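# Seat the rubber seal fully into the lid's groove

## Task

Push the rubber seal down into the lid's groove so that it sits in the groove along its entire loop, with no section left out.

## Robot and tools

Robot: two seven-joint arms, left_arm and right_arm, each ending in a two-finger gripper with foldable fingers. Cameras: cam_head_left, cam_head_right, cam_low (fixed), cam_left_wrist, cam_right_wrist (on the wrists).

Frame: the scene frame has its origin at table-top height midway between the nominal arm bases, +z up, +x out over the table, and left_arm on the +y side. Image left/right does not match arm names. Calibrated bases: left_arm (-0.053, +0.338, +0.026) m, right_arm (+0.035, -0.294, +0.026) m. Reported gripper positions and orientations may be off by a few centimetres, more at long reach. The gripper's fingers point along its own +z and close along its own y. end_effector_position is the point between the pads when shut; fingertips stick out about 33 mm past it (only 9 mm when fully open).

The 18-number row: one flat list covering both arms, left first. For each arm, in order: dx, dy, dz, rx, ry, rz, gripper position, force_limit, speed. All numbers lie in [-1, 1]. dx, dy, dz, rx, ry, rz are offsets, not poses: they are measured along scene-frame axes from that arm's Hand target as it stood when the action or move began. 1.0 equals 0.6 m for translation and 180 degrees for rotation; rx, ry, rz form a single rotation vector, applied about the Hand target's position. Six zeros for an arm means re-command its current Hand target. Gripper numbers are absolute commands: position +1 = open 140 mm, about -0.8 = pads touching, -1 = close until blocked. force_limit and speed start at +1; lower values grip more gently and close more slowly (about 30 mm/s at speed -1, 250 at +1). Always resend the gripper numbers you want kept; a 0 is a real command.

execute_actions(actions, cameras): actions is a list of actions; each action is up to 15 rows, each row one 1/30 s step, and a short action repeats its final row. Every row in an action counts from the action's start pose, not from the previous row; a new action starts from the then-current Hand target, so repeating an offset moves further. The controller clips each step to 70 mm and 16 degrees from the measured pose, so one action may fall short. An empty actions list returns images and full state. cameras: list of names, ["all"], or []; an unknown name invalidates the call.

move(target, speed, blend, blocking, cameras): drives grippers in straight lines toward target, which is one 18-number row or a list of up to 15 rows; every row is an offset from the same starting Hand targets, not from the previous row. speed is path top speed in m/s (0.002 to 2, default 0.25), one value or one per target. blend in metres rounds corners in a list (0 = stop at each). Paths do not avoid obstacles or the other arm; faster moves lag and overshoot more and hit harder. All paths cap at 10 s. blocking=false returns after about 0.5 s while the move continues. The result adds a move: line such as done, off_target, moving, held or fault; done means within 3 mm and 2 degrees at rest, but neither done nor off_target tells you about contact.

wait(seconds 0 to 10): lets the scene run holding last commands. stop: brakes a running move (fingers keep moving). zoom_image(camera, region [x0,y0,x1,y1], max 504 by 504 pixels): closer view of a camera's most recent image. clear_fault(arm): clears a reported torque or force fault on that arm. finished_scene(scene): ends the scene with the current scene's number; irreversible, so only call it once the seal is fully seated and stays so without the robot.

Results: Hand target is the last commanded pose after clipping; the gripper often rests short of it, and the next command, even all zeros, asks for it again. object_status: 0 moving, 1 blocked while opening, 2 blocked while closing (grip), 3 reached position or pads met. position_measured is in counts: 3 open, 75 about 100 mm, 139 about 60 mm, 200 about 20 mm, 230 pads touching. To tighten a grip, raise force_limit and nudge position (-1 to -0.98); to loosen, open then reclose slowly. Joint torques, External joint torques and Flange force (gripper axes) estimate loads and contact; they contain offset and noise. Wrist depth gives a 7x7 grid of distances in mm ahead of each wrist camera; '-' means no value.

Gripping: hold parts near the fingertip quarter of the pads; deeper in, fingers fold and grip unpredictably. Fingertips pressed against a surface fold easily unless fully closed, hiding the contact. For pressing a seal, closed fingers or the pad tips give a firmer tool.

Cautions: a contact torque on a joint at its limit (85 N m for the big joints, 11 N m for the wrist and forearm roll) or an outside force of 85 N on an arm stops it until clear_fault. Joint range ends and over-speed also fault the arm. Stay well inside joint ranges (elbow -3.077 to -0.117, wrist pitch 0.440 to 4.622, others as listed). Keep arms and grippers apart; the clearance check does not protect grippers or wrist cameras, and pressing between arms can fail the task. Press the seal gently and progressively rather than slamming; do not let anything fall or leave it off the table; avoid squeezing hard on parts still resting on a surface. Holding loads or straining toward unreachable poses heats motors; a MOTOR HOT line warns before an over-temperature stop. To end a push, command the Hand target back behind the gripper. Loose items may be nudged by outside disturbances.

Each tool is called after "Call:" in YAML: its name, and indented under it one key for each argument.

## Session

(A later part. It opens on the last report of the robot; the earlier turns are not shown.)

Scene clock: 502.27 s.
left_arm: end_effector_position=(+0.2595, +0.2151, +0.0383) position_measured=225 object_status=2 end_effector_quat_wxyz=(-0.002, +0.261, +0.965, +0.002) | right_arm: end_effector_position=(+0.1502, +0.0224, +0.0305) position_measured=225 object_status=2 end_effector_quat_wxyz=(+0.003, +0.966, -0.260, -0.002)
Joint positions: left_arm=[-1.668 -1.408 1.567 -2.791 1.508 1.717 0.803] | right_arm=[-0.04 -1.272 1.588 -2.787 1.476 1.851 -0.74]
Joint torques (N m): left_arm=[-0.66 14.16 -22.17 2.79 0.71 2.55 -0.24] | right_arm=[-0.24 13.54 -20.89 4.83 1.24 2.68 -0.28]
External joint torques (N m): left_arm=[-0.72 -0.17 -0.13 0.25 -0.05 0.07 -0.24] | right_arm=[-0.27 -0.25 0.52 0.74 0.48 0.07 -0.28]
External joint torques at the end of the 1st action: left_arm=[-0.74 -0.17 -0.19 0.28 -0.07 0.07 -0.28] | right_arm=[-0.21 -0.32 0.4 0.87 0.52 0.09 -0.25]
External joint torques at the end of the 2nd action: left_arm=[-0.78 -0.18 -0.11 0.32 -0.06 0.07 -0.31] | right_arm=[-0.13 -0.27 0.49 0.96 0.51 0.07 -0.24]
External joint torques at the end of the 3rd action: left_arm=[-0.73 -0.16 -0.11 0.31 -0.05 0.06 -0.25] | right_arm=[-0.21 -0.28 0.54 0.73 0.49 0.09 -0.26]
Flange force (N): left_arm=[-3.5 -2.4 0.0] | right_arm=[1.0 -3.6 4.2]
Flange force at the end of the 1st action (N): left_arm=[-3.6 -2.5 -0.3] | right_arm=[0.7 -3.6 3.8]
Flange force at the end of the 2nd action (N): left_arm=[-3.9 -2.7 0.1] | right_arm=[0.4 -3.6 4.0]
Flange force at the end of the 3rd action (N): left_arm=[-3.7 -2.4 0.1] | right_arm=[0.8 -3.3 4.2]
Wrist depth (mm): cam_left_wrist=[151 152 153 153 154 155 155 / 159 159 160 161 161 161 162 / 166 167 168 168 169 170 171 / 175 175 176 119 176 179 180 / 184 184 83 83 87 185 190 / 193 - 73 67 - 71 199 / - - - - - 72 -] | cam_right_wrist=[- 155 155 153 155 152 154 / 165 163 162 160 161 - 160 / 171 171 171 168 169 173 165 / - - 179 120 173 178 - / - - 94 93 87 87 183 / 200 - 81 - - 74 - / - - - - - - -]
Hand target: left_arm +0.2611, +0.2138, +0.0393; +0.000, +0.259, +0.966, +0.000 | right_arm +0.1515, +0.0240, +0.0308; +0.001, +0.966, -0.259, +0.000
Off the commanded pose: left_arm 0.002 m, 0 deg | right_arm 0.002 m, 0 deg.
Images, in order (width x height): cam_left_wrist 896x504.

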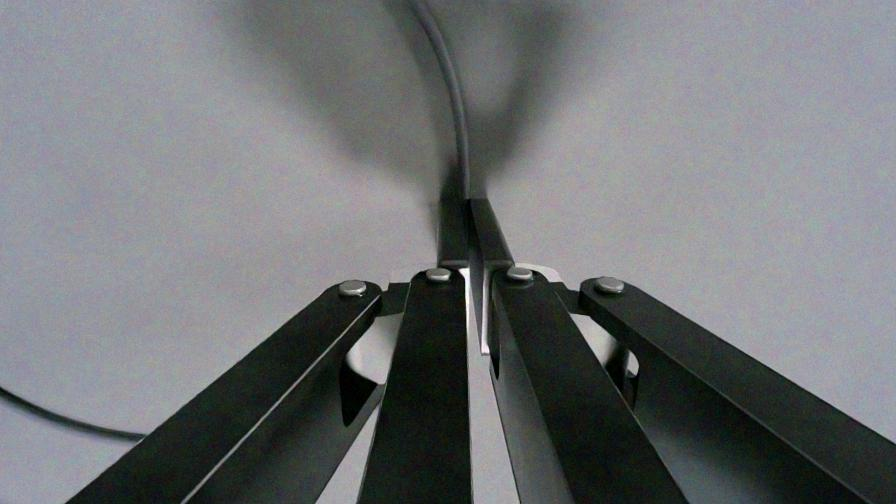

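Call:
move:
  target: [0,0,0.1667,0,0,0,-1,-1,-1, 0,0,0.1667,0,0,0,-1,-1,-1]
  speed: 0.1
  cameras: ["all"]

Call:
zoom_image:
  camera: "cam_low"
  region: [380, 180, 640, 330]

Scene clock: 507.87 s.
left_arm: end_effector_position=(+0.2615, +0.2124, +0.1389) position_measured=225 object_status=2 end_effector_quat_wxyz=(+0.002, +0.258, +0.966, -0.001) | right_arm: end_effector_position=(+0.1526, +0.0247, +0.1306) position_measured=225 object_status=2 end_effector_quat_wxyz=(-0.001, +0.966, -0.258, +0.000)
Joint positions: left_arm=[-1.65 -1.412 1.236 -2.748 1.204 1.596 0.829] | right_arm=[0.03 -1.29 1.246 -2.76 1.17 1.716 -0.683]
Joint velocities: left_arm=[within noise] | right_arm=[0 0 0.001 -0.001 0 -0.001 0.006]
Joint torques (N m): left_arm=[-0.68 14.39 -21.95 9.32 0.21 2.29 0.06] | right_arm=[0.91 12.42 -21.23 10.76 0.38 2.49 0.12]
External joint torques (N m): left_arm=[-0.74 0.59 -0.28 0.47 -0.57 -0.22 0.06] | right_arm=[0.95 0.13 -0.35 0.57 -0.39 -0.12 0.12]
Flange force (N): left_arm=[-3.7 -1.9 -3.3] | right_arm=[-2.2 2.3 -3.0]
Wrist depth (mm): cam_left_wrist=[240 241 242 243 244 245 246 / 253 254 255 255 256 256 258 / 266 266 267 265 269 270 271 / 279 281 282 114 281 284 285 / 292 294 83 83 87 294 302 / 299 - 73 67 - 71 317 / - - - - - 72 -] | cam_right_wrist=[251 - - - - - 243 / 264 - - 258 - - - / 279 - - 275 - - - / - - - 120 - - - / - - 94 93 87 82 - / - - 81 - - 74 - / - - - - - - -]
Hand target: left_arm +0.2611, +0.2138, +0.1393; +0.000, +0.259, +0.966, +0.000 | right_arm +0.1515, +0.0240, +0.1308; +0.001, +0.966, -0.259, +0.000
Off the commanded pose: left_arm 0.002 m, 0 deg | right_arm 0.001 m, 0 deg.
move: done

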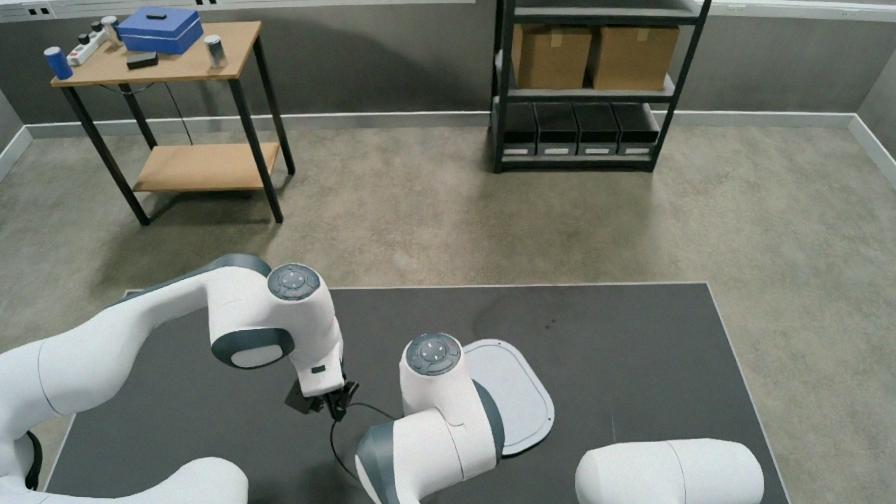

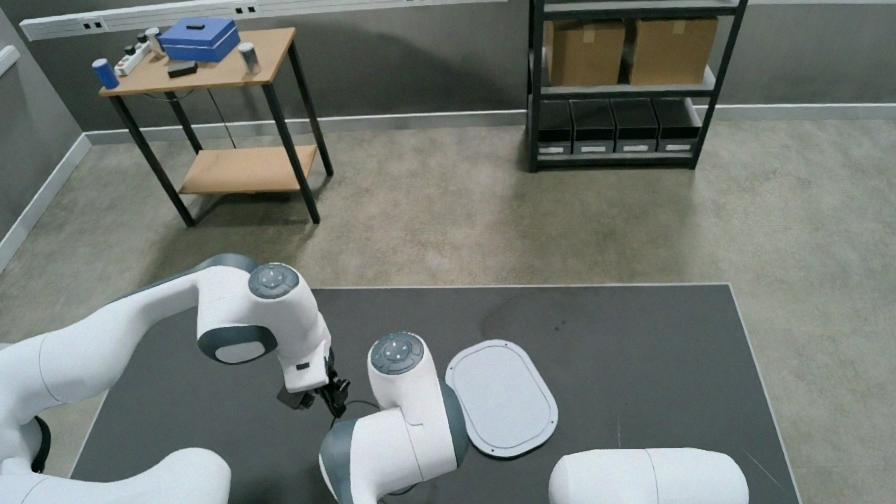

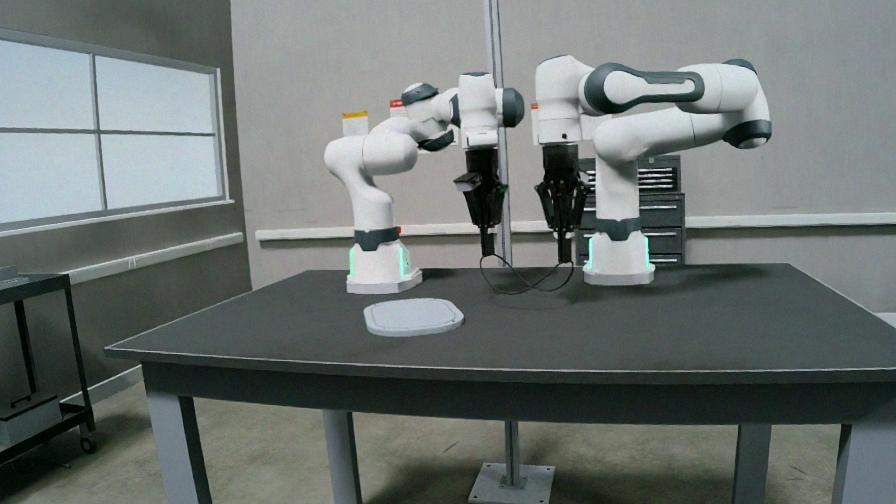

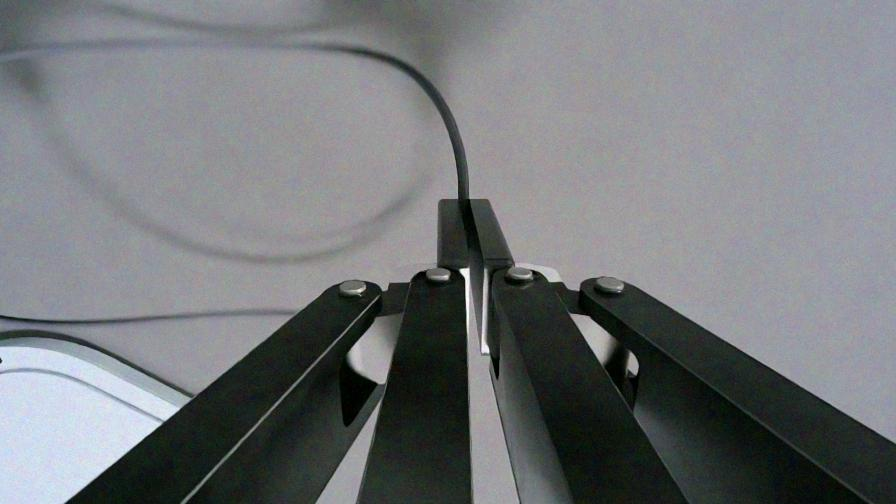

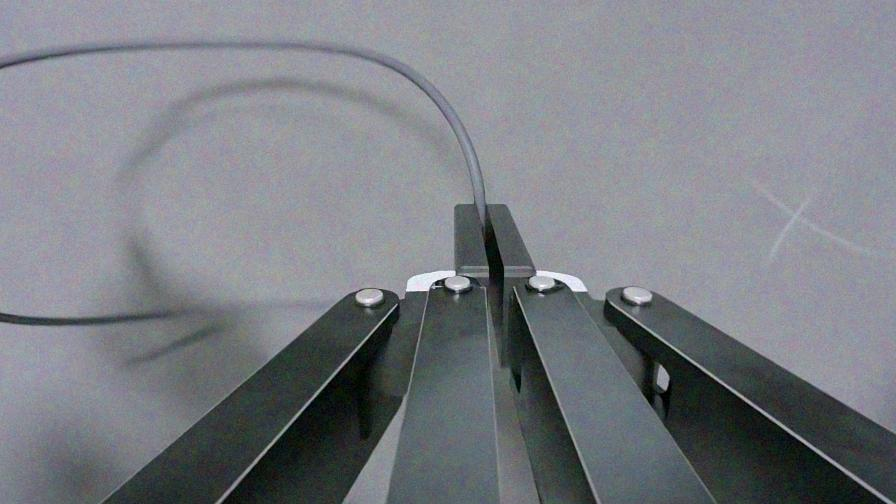

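Scaled by 1.938 from the camera's 896x504 image, which has a finer 1280x720 frame.

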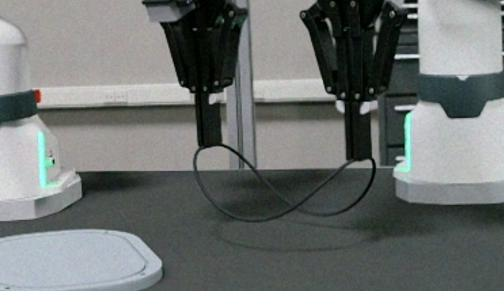

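Call:
zoom_image:
  camera: "cam_low"
  region: [350, 280, 480, 350]

Scaled by 3.877 from the camera's 896x504 image, which has a finer 1280x720 frame.

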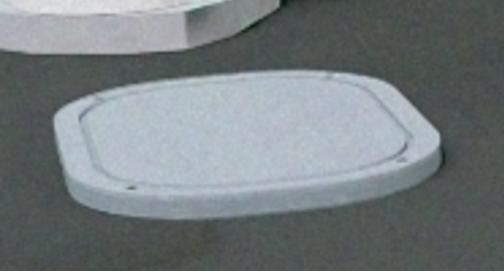

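Call:
move:
  target:
    - [0,0,0.0845,0,0,0,-1,-1,-1, 0,0,0.0845,0,0,0,-1,-1,-1]
    - [0.3282,-0.4413,0.0845,0,0,-0.1806,-1,-1,-1, 0.1608,-0.3067,0.0845,0,0,-0.1806,-1,-1,-1]
  speed: [0.1,0.12]
  blend: [0.02,0]
  cameras: ["all"]

Scene clock: 573.77 s.
left_arm: end_effector_position=(+0.4576, -0.0521, +0.1910) position_measured=225 object_status=2 end_effector_quat_wxyz=(+0.001, +0.517, +0.856, -0.002) | right_arm: end_effector_position=(+0.2470, -0.1589, +0.1812) position_measured=225 object_status=2 end_effector_quat_wxyz=(+0.000, +0.854, -0.520, -0.002)
Joint positions: left_arm=[-2.752 -1.245 1.49 -1.677 1.237 1.534 1.366] | right_arm=[-0.284 -1.37 0.867 -2.949 0.849 1.641 -0.642]
Joint velocities: left_arm=[-0.001 0 0 0 -0.001 0 0.006] | right_arm=[within noise]
Joint torques (N m): left_arm=[-1.03 36.45 -29.73 8.39 0.78 2.23 0.02] | right_arm=[-0.19 9.77 -14.12 16.29 0.59 2.58 -0.27]
External joint torques (N m): left_arm=[-1.33 0.35 0.82 0.68 -0.04 -0.23 0.02] | right_arm=[-0.2 0.11 0.22 -0.06 -0.2 -0.03 -0.27]
Flange force (N): left_arm=[-8.2 1.4 -0.9] | right_arm=[1.4 -1.1 0.0]
Wrist depth (mm): cam_left_wrist=[275 277 275 287 290 291 292 / 292 289 291 296 304 305 1160 / 308 304 306 308 320 322 1228 / 333 322 322 114 335 1259 1291 / 346 349 83 83 87 1332 1354 / 368 - 73 67 - 71 1431 / - - - - - 72 -] | cam_right_wrist=[296 285 284 286 290 - 266 / 307 300 299 297 308 - 262 / - 314 314 310 - - 269 / - 333 331 120 - - 300 / 367 - 94 93 87 82 - / 391 - 81 - - 74 - / - - - - - - -]
Hand target: left_arm +0.4580, -0.0510, +0.1900; +0.000, +0.519, +0.855, +0.000 | right_arm +0.2480, -0.1600, +0.1815; +0.001, +0.855, -0.519, +0.000
Off the commanded pose: left_arm 0.002 m, 0 deg | right_arm 0.002 m, 0 deg.
move: done

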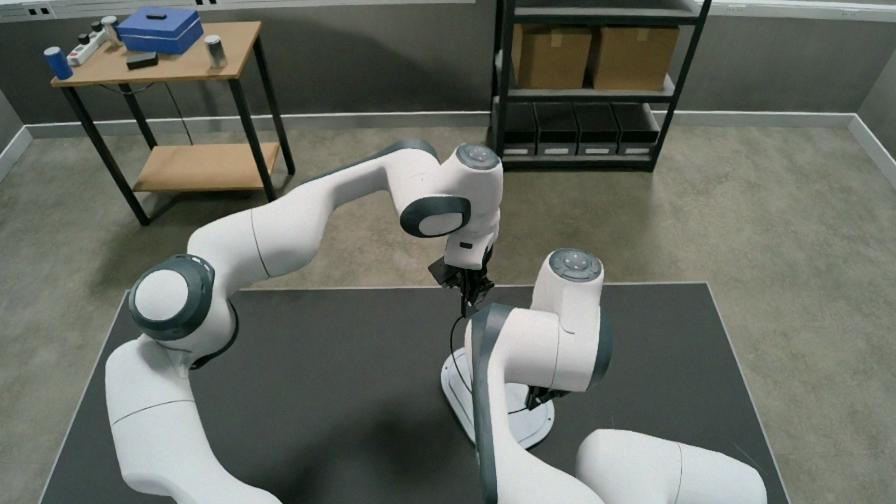

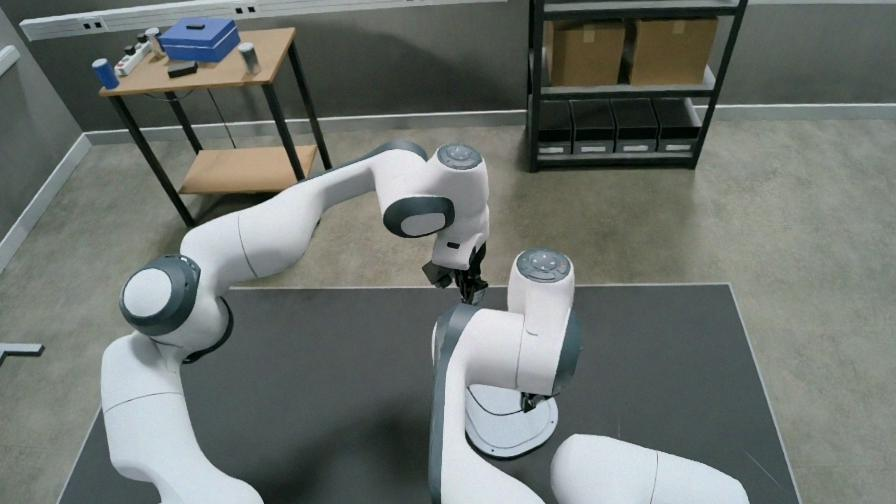

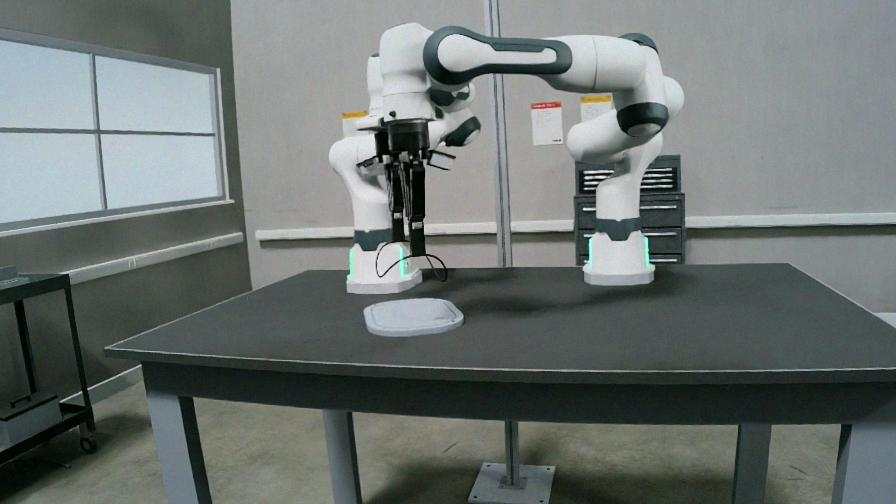

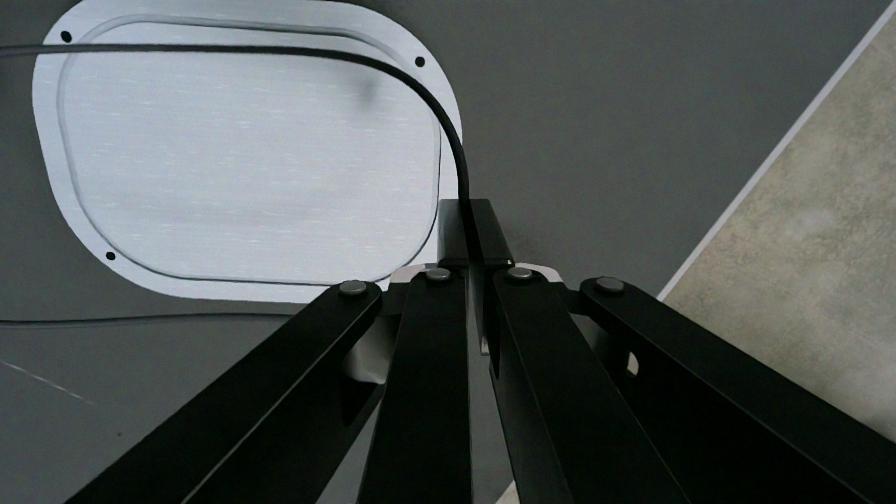

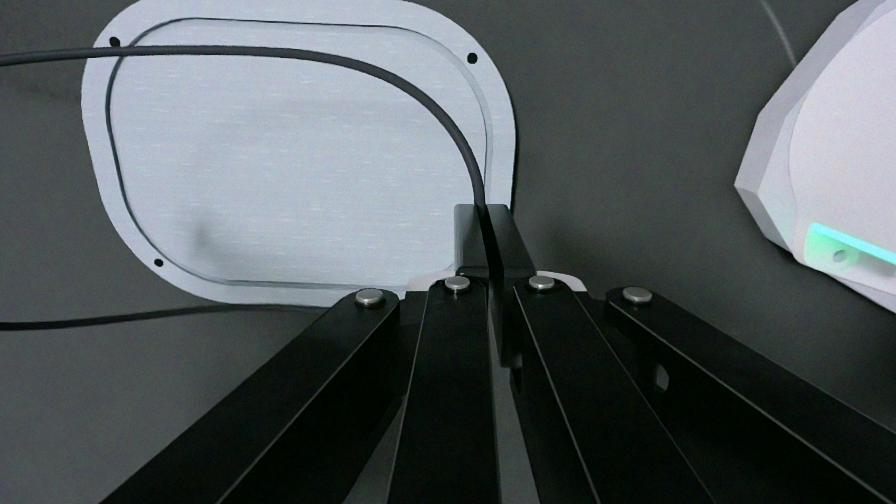

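Call:
move:
  target: [-0.014,0.0045,-0.1517,0,0,-0.0139,-1,-1,-1, -0.0147,-0.0138,-0.1603,0,0,-0.0139,-1,-1,-1]
  speed: 0.08
  cameras: ["all"]

Scene clock: 606.07 s.
left_arm: end_effector_position=(+0.4486, -0.0482, +0.0997) position_measured=225 object_status=2 end_effector_quat_wxyz=(-0.002, +0.537, +0.844, +0.000) | right_arm: end_effector_position=(+0.2406, -0.1685, +0.0860) position_measured=225 object_status=2 end_effector_quat_wxyz=(+0.018, +0.842, -0.539, -0.006)
Joint positions: left_arm=[-2.728 -1.341 1.598 -1.779 1.349 1.64 1.368] | right_arm=[-0.382 -1.58 1.34 -3.038 1.311 1.517 -0.742]
Joint velocities: left_arm=[within noise] | right_arm=[0 0.001 0 0.001 0.001 -0.003 -0.005]
Joint torques (N m): left_arm=[-0.32 35.64 -31.34 5.47 1.27 2.7 -0.03] | right_arm=[-0.24 10.91 -15.83 5.32 1.23 2.36 -0.2]
External joint torques (N m): left_arm=[-0.27 -0.03 0.37 -0.17 0.48 0.26 -0.03] | right_arm=[-0.25 -0.53 0.54 0.1 0.53 -0.21 -0.2]
Flange force (N): left_arm=[-0.4 -0.3 1.6] | right_arm=[0.6 -1.9 3.2]
Wrist depth (mm): cam_left_wrist=[197 198 196 205 208 208 209 / 204 204 206 210 217 218 219 / 214 215 215 216 229 230 231 / 225 226 226 119 239 242 245 / 237 236 83 83 87 250 1253 / 262 - 73 67 - 71 1305 / - - - - - 72 -] | cam_right_wrist=[193 194 193 195 203 - 206 / 201 201 202 201 215 - 215 / 210 211 213 213 - - 215 / 222 222 222 131 238 - 239 / 233 234 94 93 87 82 - / 245 - 81 - - 74 - / - - - - - - -]
Hand target: left_arm +0.4496, -0.0483, +0.0990; +0.000, +0.538, +0.843, +0.000 | right_arm +0.2392, -0.1683, +0.0854; +0.001, +0.843, -0.538, +0.000
Off the commanded pose: left_arm 0.001 m, 0 deg | right_arm 0.002 m, 2 deg.
joint sent to its limit (right arm) — joint 4 (elbow), lower limit, where the elbow is as bent as it goes. The joint targets still meet the commanded pose.
move: done

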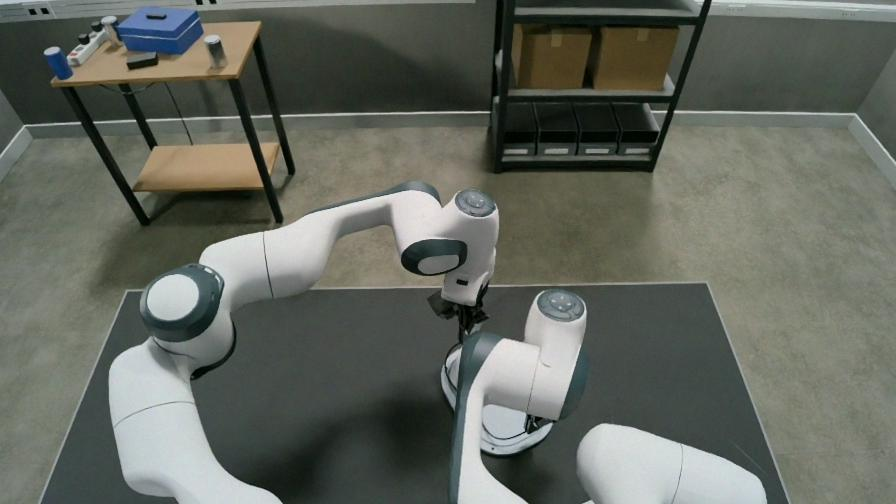

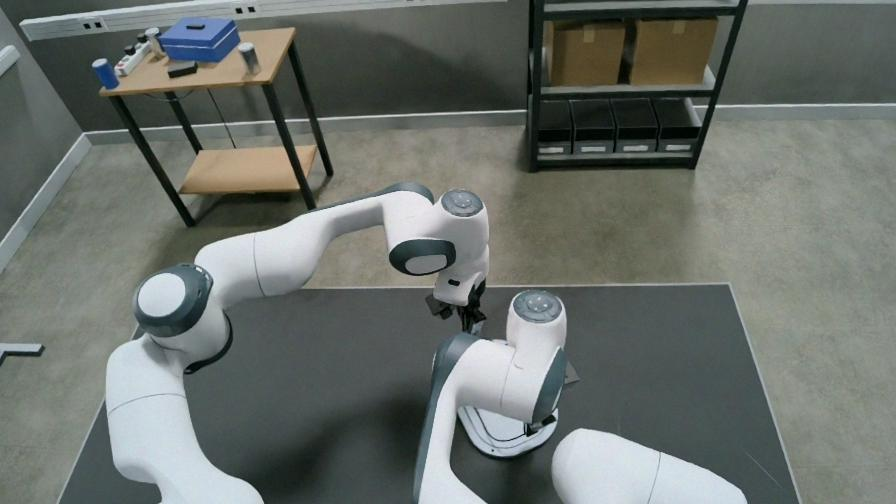

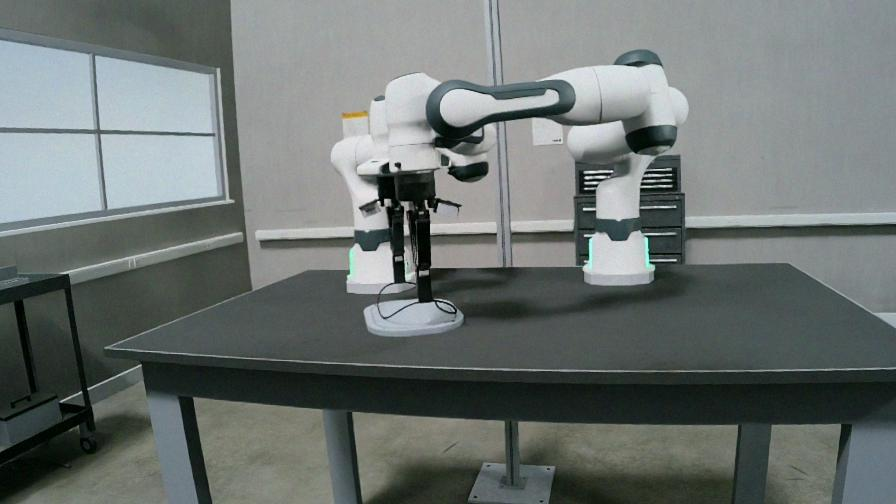

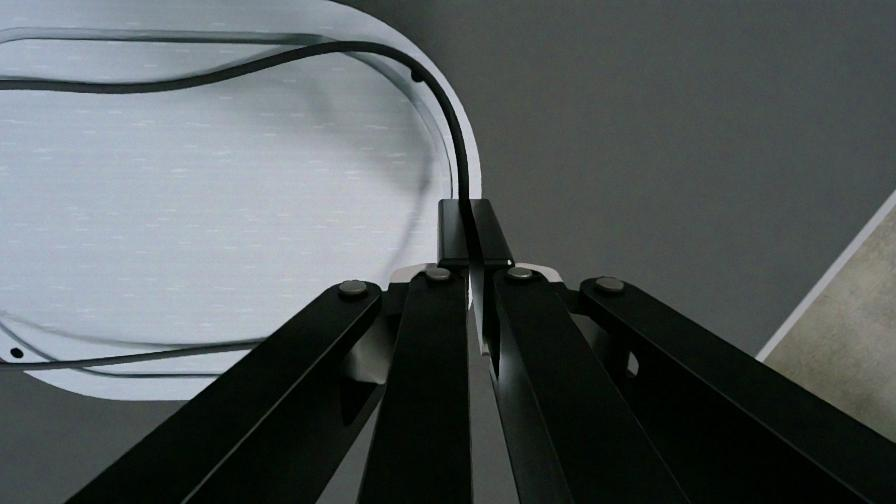

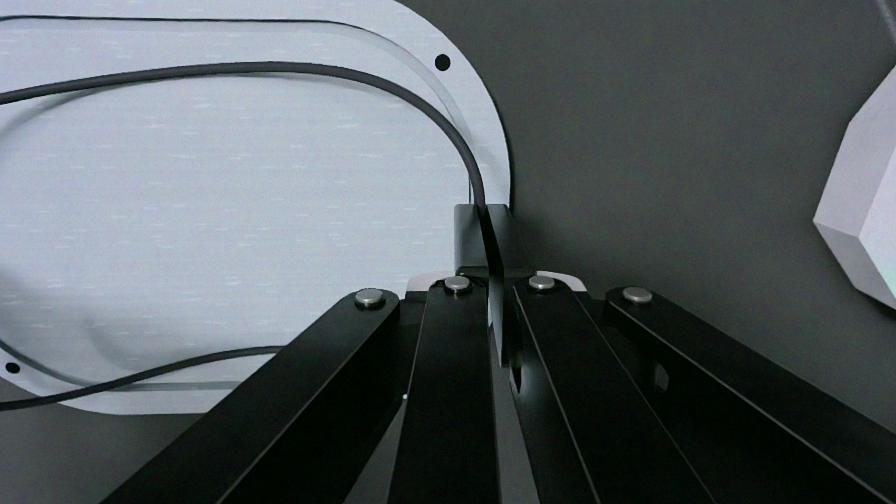

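Call:
move:
  target: [-0.0068,-0.0032,-0.0575,0,0,-0.0056,-1,-1,-1, 0.0038,0.0018,-0.0442,0,0,-0.0056,-1,-1,-1]
  speed: 0.05
  cameras: ["all"]

Scene clock: 633.73 s.
left_arm: end_effector_position=(+0.4460, -0.0484, +0.0653) position_measured=225 object_status=2 end_effector_quat_wxyz=(-0.002, +0.542, +0.840, +0.001) | right_arm: end_effector_position=(+0.2428, -0.1674, +0.0593) position_measured=225 object_status=2 end_effector_quat_wxyz=(+0.019, +0.838, -0.545, -0.007)
Joint positions: left_arm=[-2.73 -1.377 1.645 -1.797 1.396 1.681 1.368] | right_arm=[-0.399 -1.679 1.499 -3.038 1.477 1.433 -0.745]
Joint velocities: left_arm=[within noise] | right_arm=[0 0 0 0 0 -0.005 -0.001]
Joint torques (N m): left_arm=[-1.06 35.57 -31.52 4.75 1.26 2.73 0.02] | right_arm=[-0.22 10.95 -16.09 0.88 1.2 2.43 -0.16]
External joint torques (N m): left_arm=[-1.21 -0.21 0.32 -0.2 0.46 0.29 0.02] | right_arm=[-0.25 -0.53 0.54 0.19 0.51 -0.14 -0.16]
Flange force (N): left_arm=[-3.2 -0.4 1.9] | right_arm=[1.0 -2.3 3.4]
Wrist depth (mm): cam_left_wrist=[165 165 166 173 177 177 178 / 172 172 172 176 185 186 186 / 180 180 181 182 194 196 196 / 189 190 190 120 202 206 206 / 200 199 83 83 87 213 218 / 209 - 73 67 - 71 1285 / - - - - - 72 -] | cam_right_wrist=[167 164 167 168 180 181 182 / 174 175 175 176 190 191 - / 182 183 184 185 - - - / 192 193 193 145 - - - / 202 203 94 93 87 82 222 / 213 - 81 - - 74 - / - - - - - - -]
Hand target: left_arm +0.4455, -0.0502, +0.0645; +0.000, +0.545, +0.838, +0.000 | right_arm +0.2415, -0.1672, +0.0588; +0.001, +0.838, -0.545, +0.000
Off the commanded pose: left_arm 0.002 m, 0 deg | right_arm 0.001 m, 2 deg.
joint sent to its limit (right arm) — joint 4 (elbow), lower limit, where the elbow is as bent as it goes. The joint targets still meet the commanded pose.
move: done

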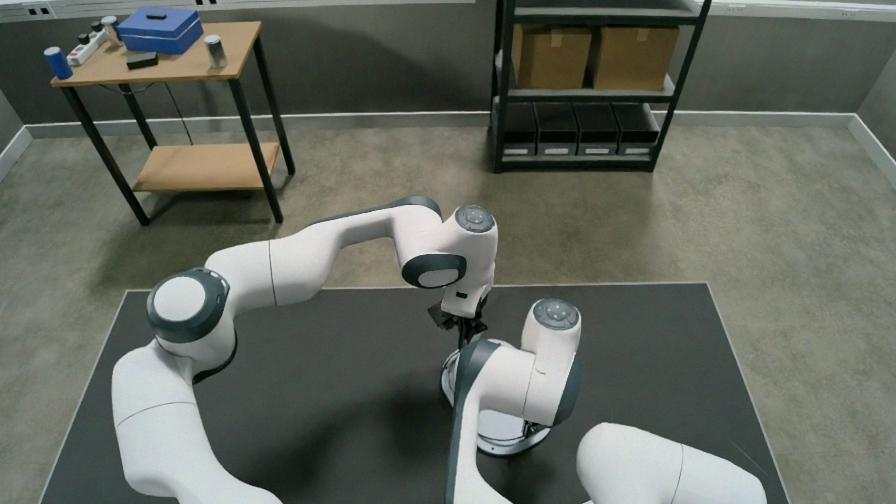

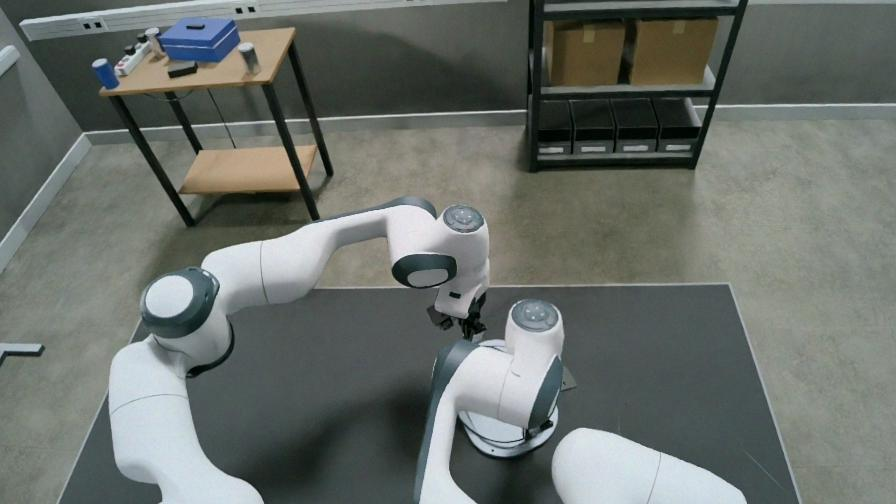

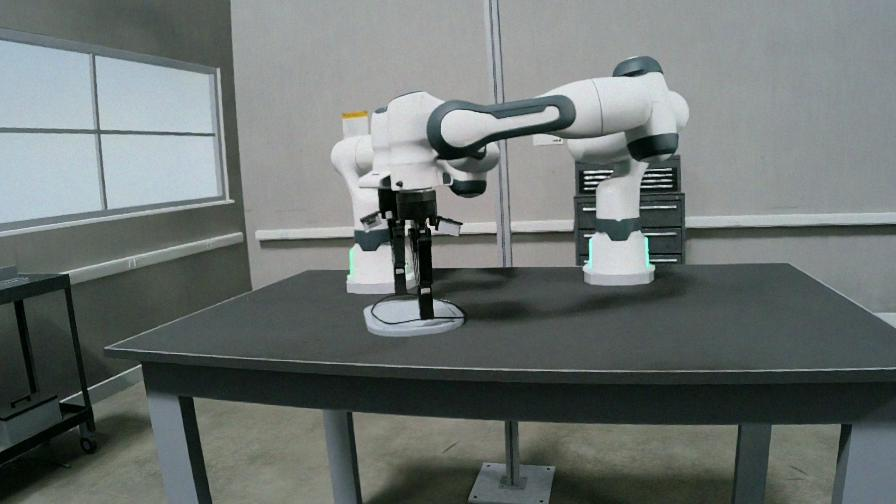

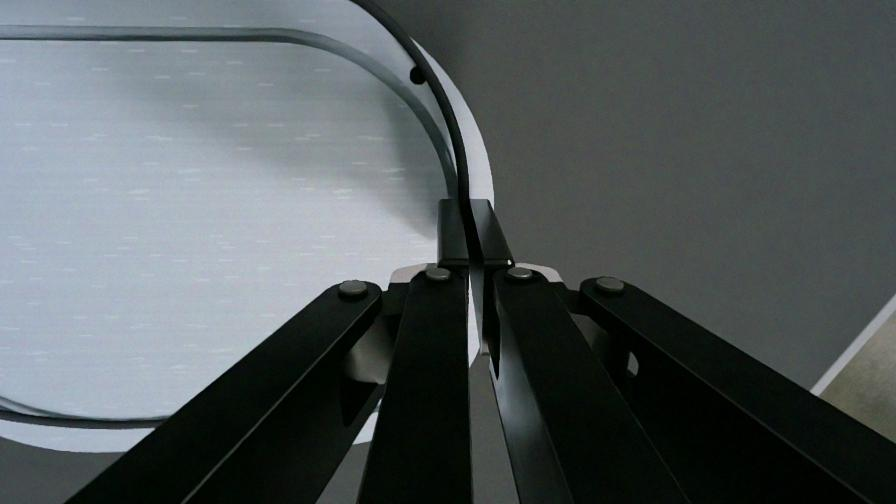

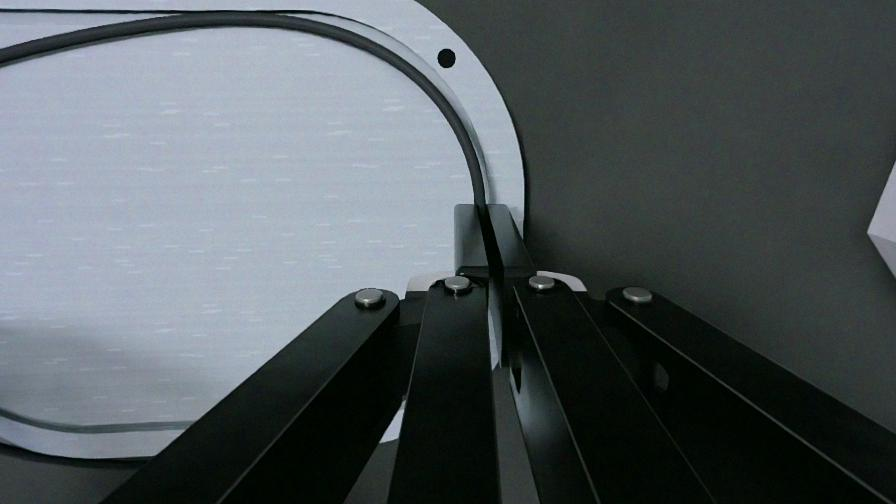

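Call:
zoom_image:
  camera: "cam_left_wrist"
  region: [380, 100, 540, 260]

Call:
zoom_image:
  camera: "cam_right_wrist"
  region: [400, 100, 560, 260]

Scaled by 3.150 from the camera's 896x504 image, which has a finer 1280x720 frame.

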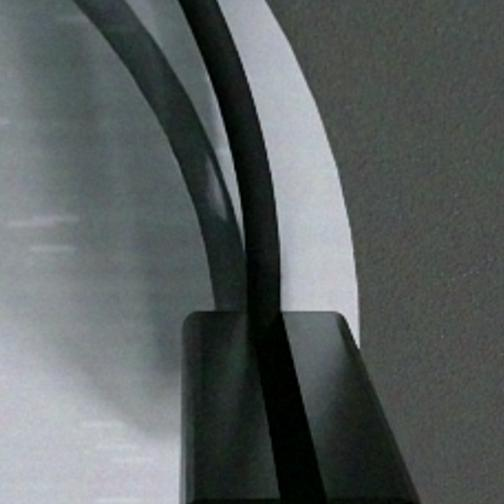

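Scaled by 3.150 from the camera's 896x504 image, which has a finer 1280x720 frame.

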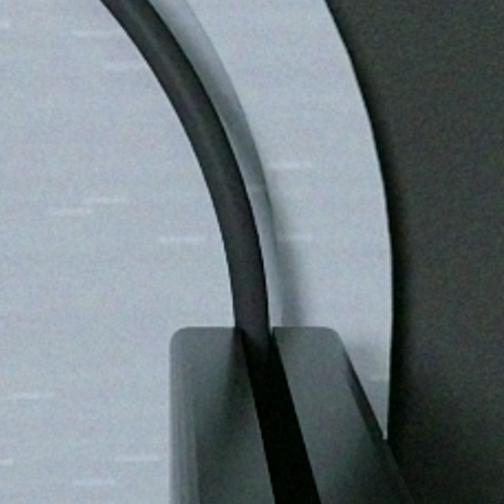

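Call:
move:
  target: [0.0055,-0.0195,0,0,0,0,-1,-1,-1, -0.0133,0.0122,0,0,0,0,-1,-1,-1]
  speed: 0.05
  cameras: ["cam_left_wrist","cam_right_wrist"]

Call:
zoom_image:
  camera: "cam_left_wrist"
  region: [380, 100, 540, 260]

Call:
zoom_image:
  camera: "cam_right_wrist"
  region: [400, 100, 560, 260]

Scene clock: 689.57 s.
left_arm: end_effector_position=(+0.4484, -0.0615, +0.0657) position_measured=225 object_status=2 end_effector_quat_wxyz=(+0.000, +0.543, +0.840, +0.000) | right_arm: end_effector_position=(+0.2351, -0.1605, +0.0593) position_measured=225 object_status=2 end_effector_quat_wxyz=(+0.022, +0.839, -0.543, -0.008)
Joint positions: left_arm=[-2.768 -1.379 1.649 -1.759 1.396 1.681 1.369] | right_arm=[-0.362 -1.74 1.514 -3.038 1.493 1.369 -0.714]
Joint velocities: left_arm=[within noise] | right_arm=[0.001 0 0.002 0 -0.001 -0.004 0.005]
Joint torques (N m): left_arm=[-1.03 36.55 -31.01 5.77 0.88 2.47 0.1] | right_arm=[0.94 10.85 -15.99 -0.01 1.16 2.29 0.08]
External joint torques (N m): left_arm=[-1.04 -0.29 0.93 0.86 0.08 0.01 0.1] | right_arm=[0.92 -0.56 0.52 0.22 0.49 -0.27 0.07]
Flange force (N): left_arm=[-7.1 2.0 1.7] | right_arm=[-3.5 4.1 4.6]
Wrist depth (mm): cam_left_wrist=[164 163 165 169 177 178 179 / 172 172 172 174 185 186 187 / 180 181 182 182 195 196 197 / 190 190 191 119 203 207 207 / 200 199 83 83 87 213 218 / 207 - 73 67 - 71 1272 / - - - - - 72 -] | cam_right_wrist=[166 166 167 169 181 181 182 / 173 173 175 176 188 - 196 / 181 182 183 184 - - 199 / 190 192 192 145 207 209 210 / 200 201 94 93 87 87 - / 211 - 81 - - 74 - / - - - - - - -]
Hand target: left_arm +0.4488, -0.0619, +0.0645; +0.000, +0.545, +0.838, +0.000 | right_arm +0.2335, -0.1599, +0.0588; +0.001, +0.838, -0.545, +0.000
Off the commanded pose: left_arm 0.001 m, 0 deg | right_arm 0.002 m, 3 deg.
joint sent to its limit (right arm) — joint 4 (elbow), lower limit, where the elbow is as bent as it goes. The joint targets are off in orientation, not in position.
move: off_target (right_arm)
Images, in order (width x height): cam_left_wrist 896x504, cam_right_wrist 896x504.

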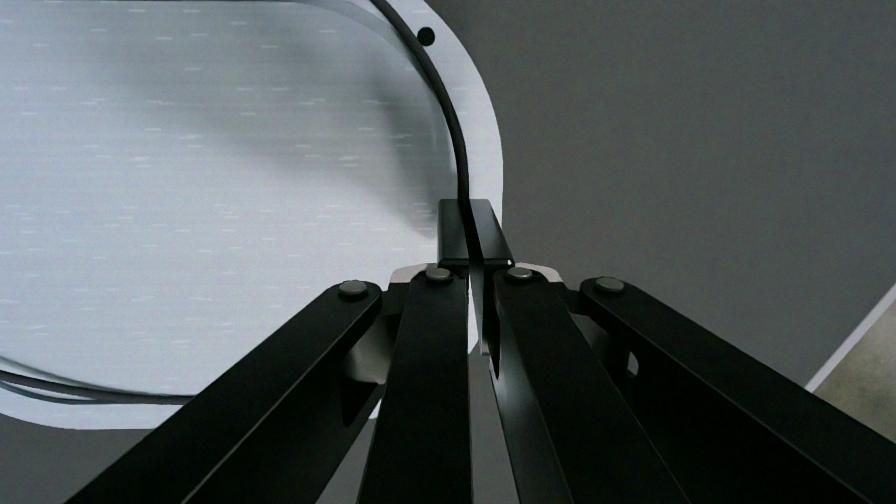

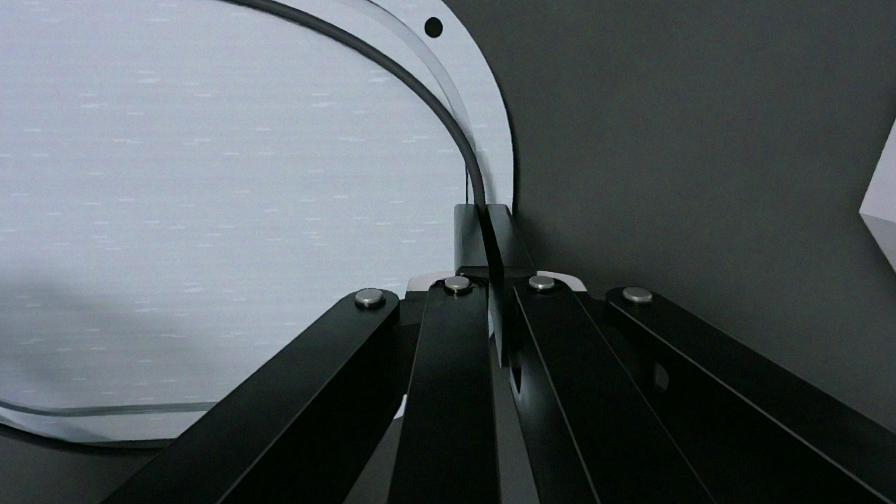

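Scaled by 3.150 from the camera's 896x504 image, which has a finer 1280x720 frame.

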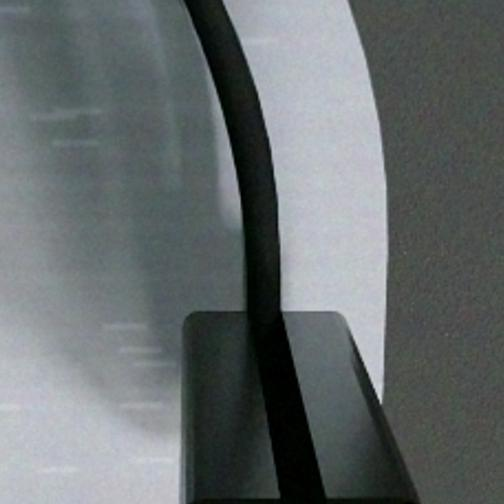

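Scaled by 3.150 from the camera's 896x504 image, which has a finer 1280x720 frame.

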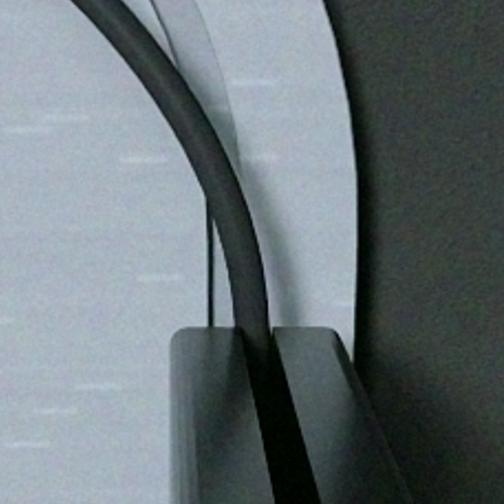

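Call:
move:
  target: [-0.0015,-0.0007,-0.02,0,0,0,-1,-1,-1, 0.0045,0.0022,-0.0175,0,0,0,-1,-1,-1]
  speed: 0.04
  cameras: ["cam_left_wrist","cam_right_wrist"]

Call:
zoom_image:
  camera: "cam_left_wrist"
  region: [380, 100, 540, 260]

Call:
zoom_image:
  camera: "cam_right_wrist"
  region: [400, 100, 560, 260]

Scene clock: 732.97 s.
left_arm: end_effector_position=(+0.4483, -0.0607, +0.0536) position_measured=225 object_status=2 end_effector_quat_wxyz=(-0.002, +0.543, +0.839, +0.000) | right_arm: end_effector_position=(+0.2372, -0.1591, +0.0486) position_measured=225 object_status=2 end_effector_quat_wxyz=(+0.020, +0.839, -0.544, -0.007)
Joint positions: left_arm=[-2.77 -1.391 1.666 -1.759 1.409 1.694 1.369] | right_arm=[-0.358 -1.748 1.57 -3.038 1.553 1.368 -0.708]
Joint torques (N m): left_arm=[-1.08 36.71 -31.22 4.7 1.26 2.77 -0.07] | right_arm=[0.92 10.87 -15.81 -1.27 1.1 2.47 0.17]
External joint torques (N m): left_arm=[-1.13 -0.33 0.82 0.01 0.46 0.31 -0.07] | right_arm=[0.93 -0.36 0.68 0.33 0.44 -0.08 0.16]
Flange force (N): left_arm=[-3.9 -0.1 2.7] | right_arm=[-3.6 4.0 5.6]
Wrist depth (mm): cam_left_wrist=[154 154 154 158 166 167 168 / 160 161 162 163 174 175 176 / 168 169 169 169 183 184 184 / 177 178 178 120 191 193 194 / 187 186 83 83 87 200 205 / 196 - 73 67 - 71 215 / - - - - - 72 -] | cam_right_wrist=[156 156 157 159 171 - 172 / 163 164 164 166 - 180 - / 171 171 173 173 - 188 192 / 179 180 181 145 119 199 - / 189 190 94 93 87 87 - / 200 - 81 - - 74 - / - - - - - - -]
Hand target: left_arm +0.4479, -0.0624, +0.0525; +0.000, +0.545, +0.838, +0.000 | right_arm +0.2362, -0.1586, +0.0483; +0.001, +0.838, -0.545, +0.000
Off the commanded pose: left_arm 0.002 m, 0 deg | right_arm 0.001 m, 2 deg.
joint sent to its limit (right arm) — joint 4 (elbow), lower limit, where the elbow is as bent as it goes. The joint targets still meet the commanded pose.
move: done
Images, in order (width x height): cam_left_wrist 896x504, cam_right_wrist 896x504.

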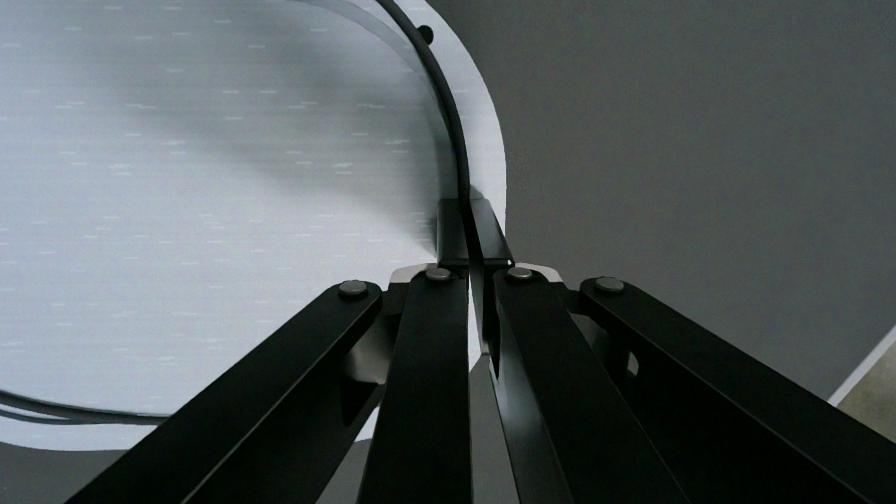

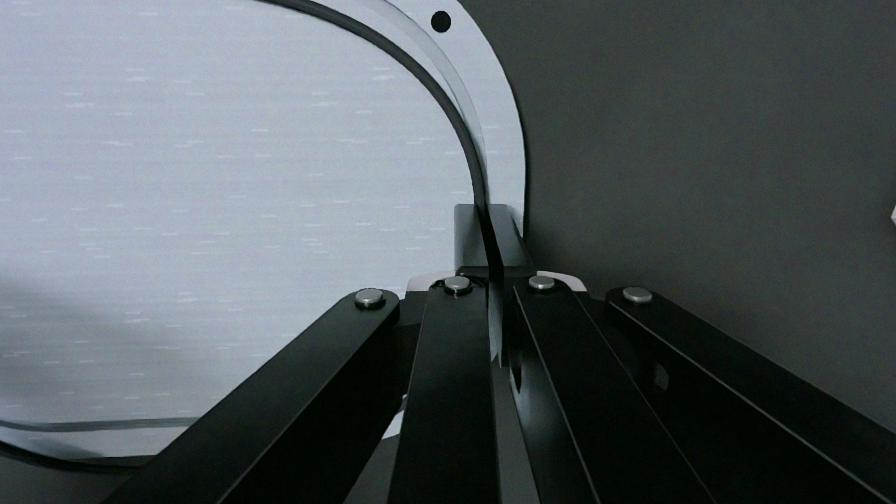

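Scaled by 3.150 from the camera's 896x504 image, which has a finer 1280x720 frame.

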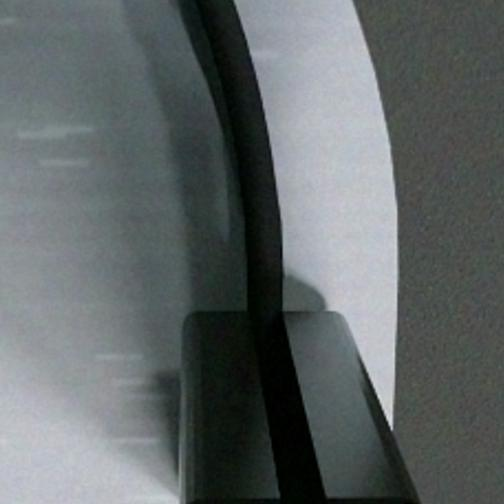

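Scaled by 3.150 from the camera's 896x504 image, which has a finer 1280x720 frame.

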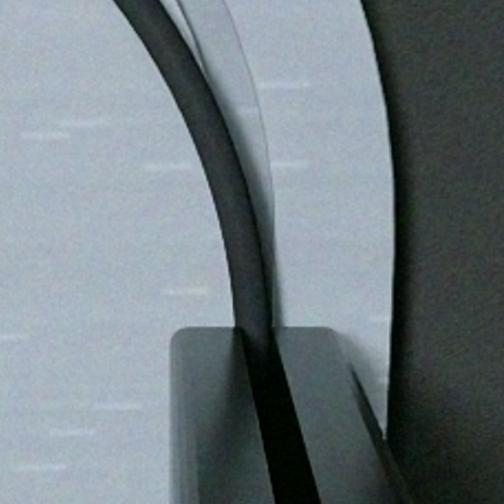

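Call:
zoom_image:
  camera: "cam_left_wrist"
  region: [410, 90, 510, 205]

Call:
zoom_image:
  camera: "cam_left_wrist"
  region: [280, 0, 500, 120]

Scaled by 4.383 from the camera's 896x504 image, which has a finer 1280x720 frame.

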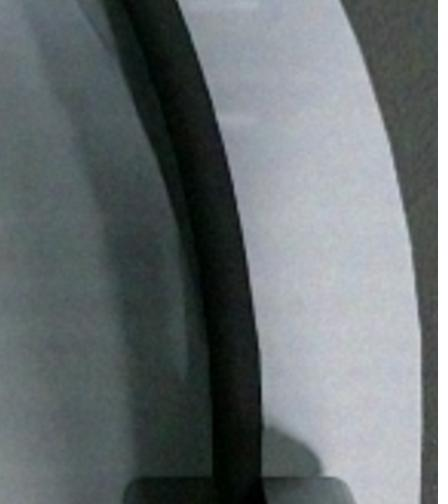

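Scaled by 2.291 from the camera's 896x504 image, which has a finer 1280x720 frame.

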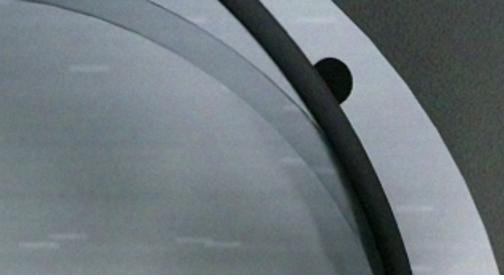

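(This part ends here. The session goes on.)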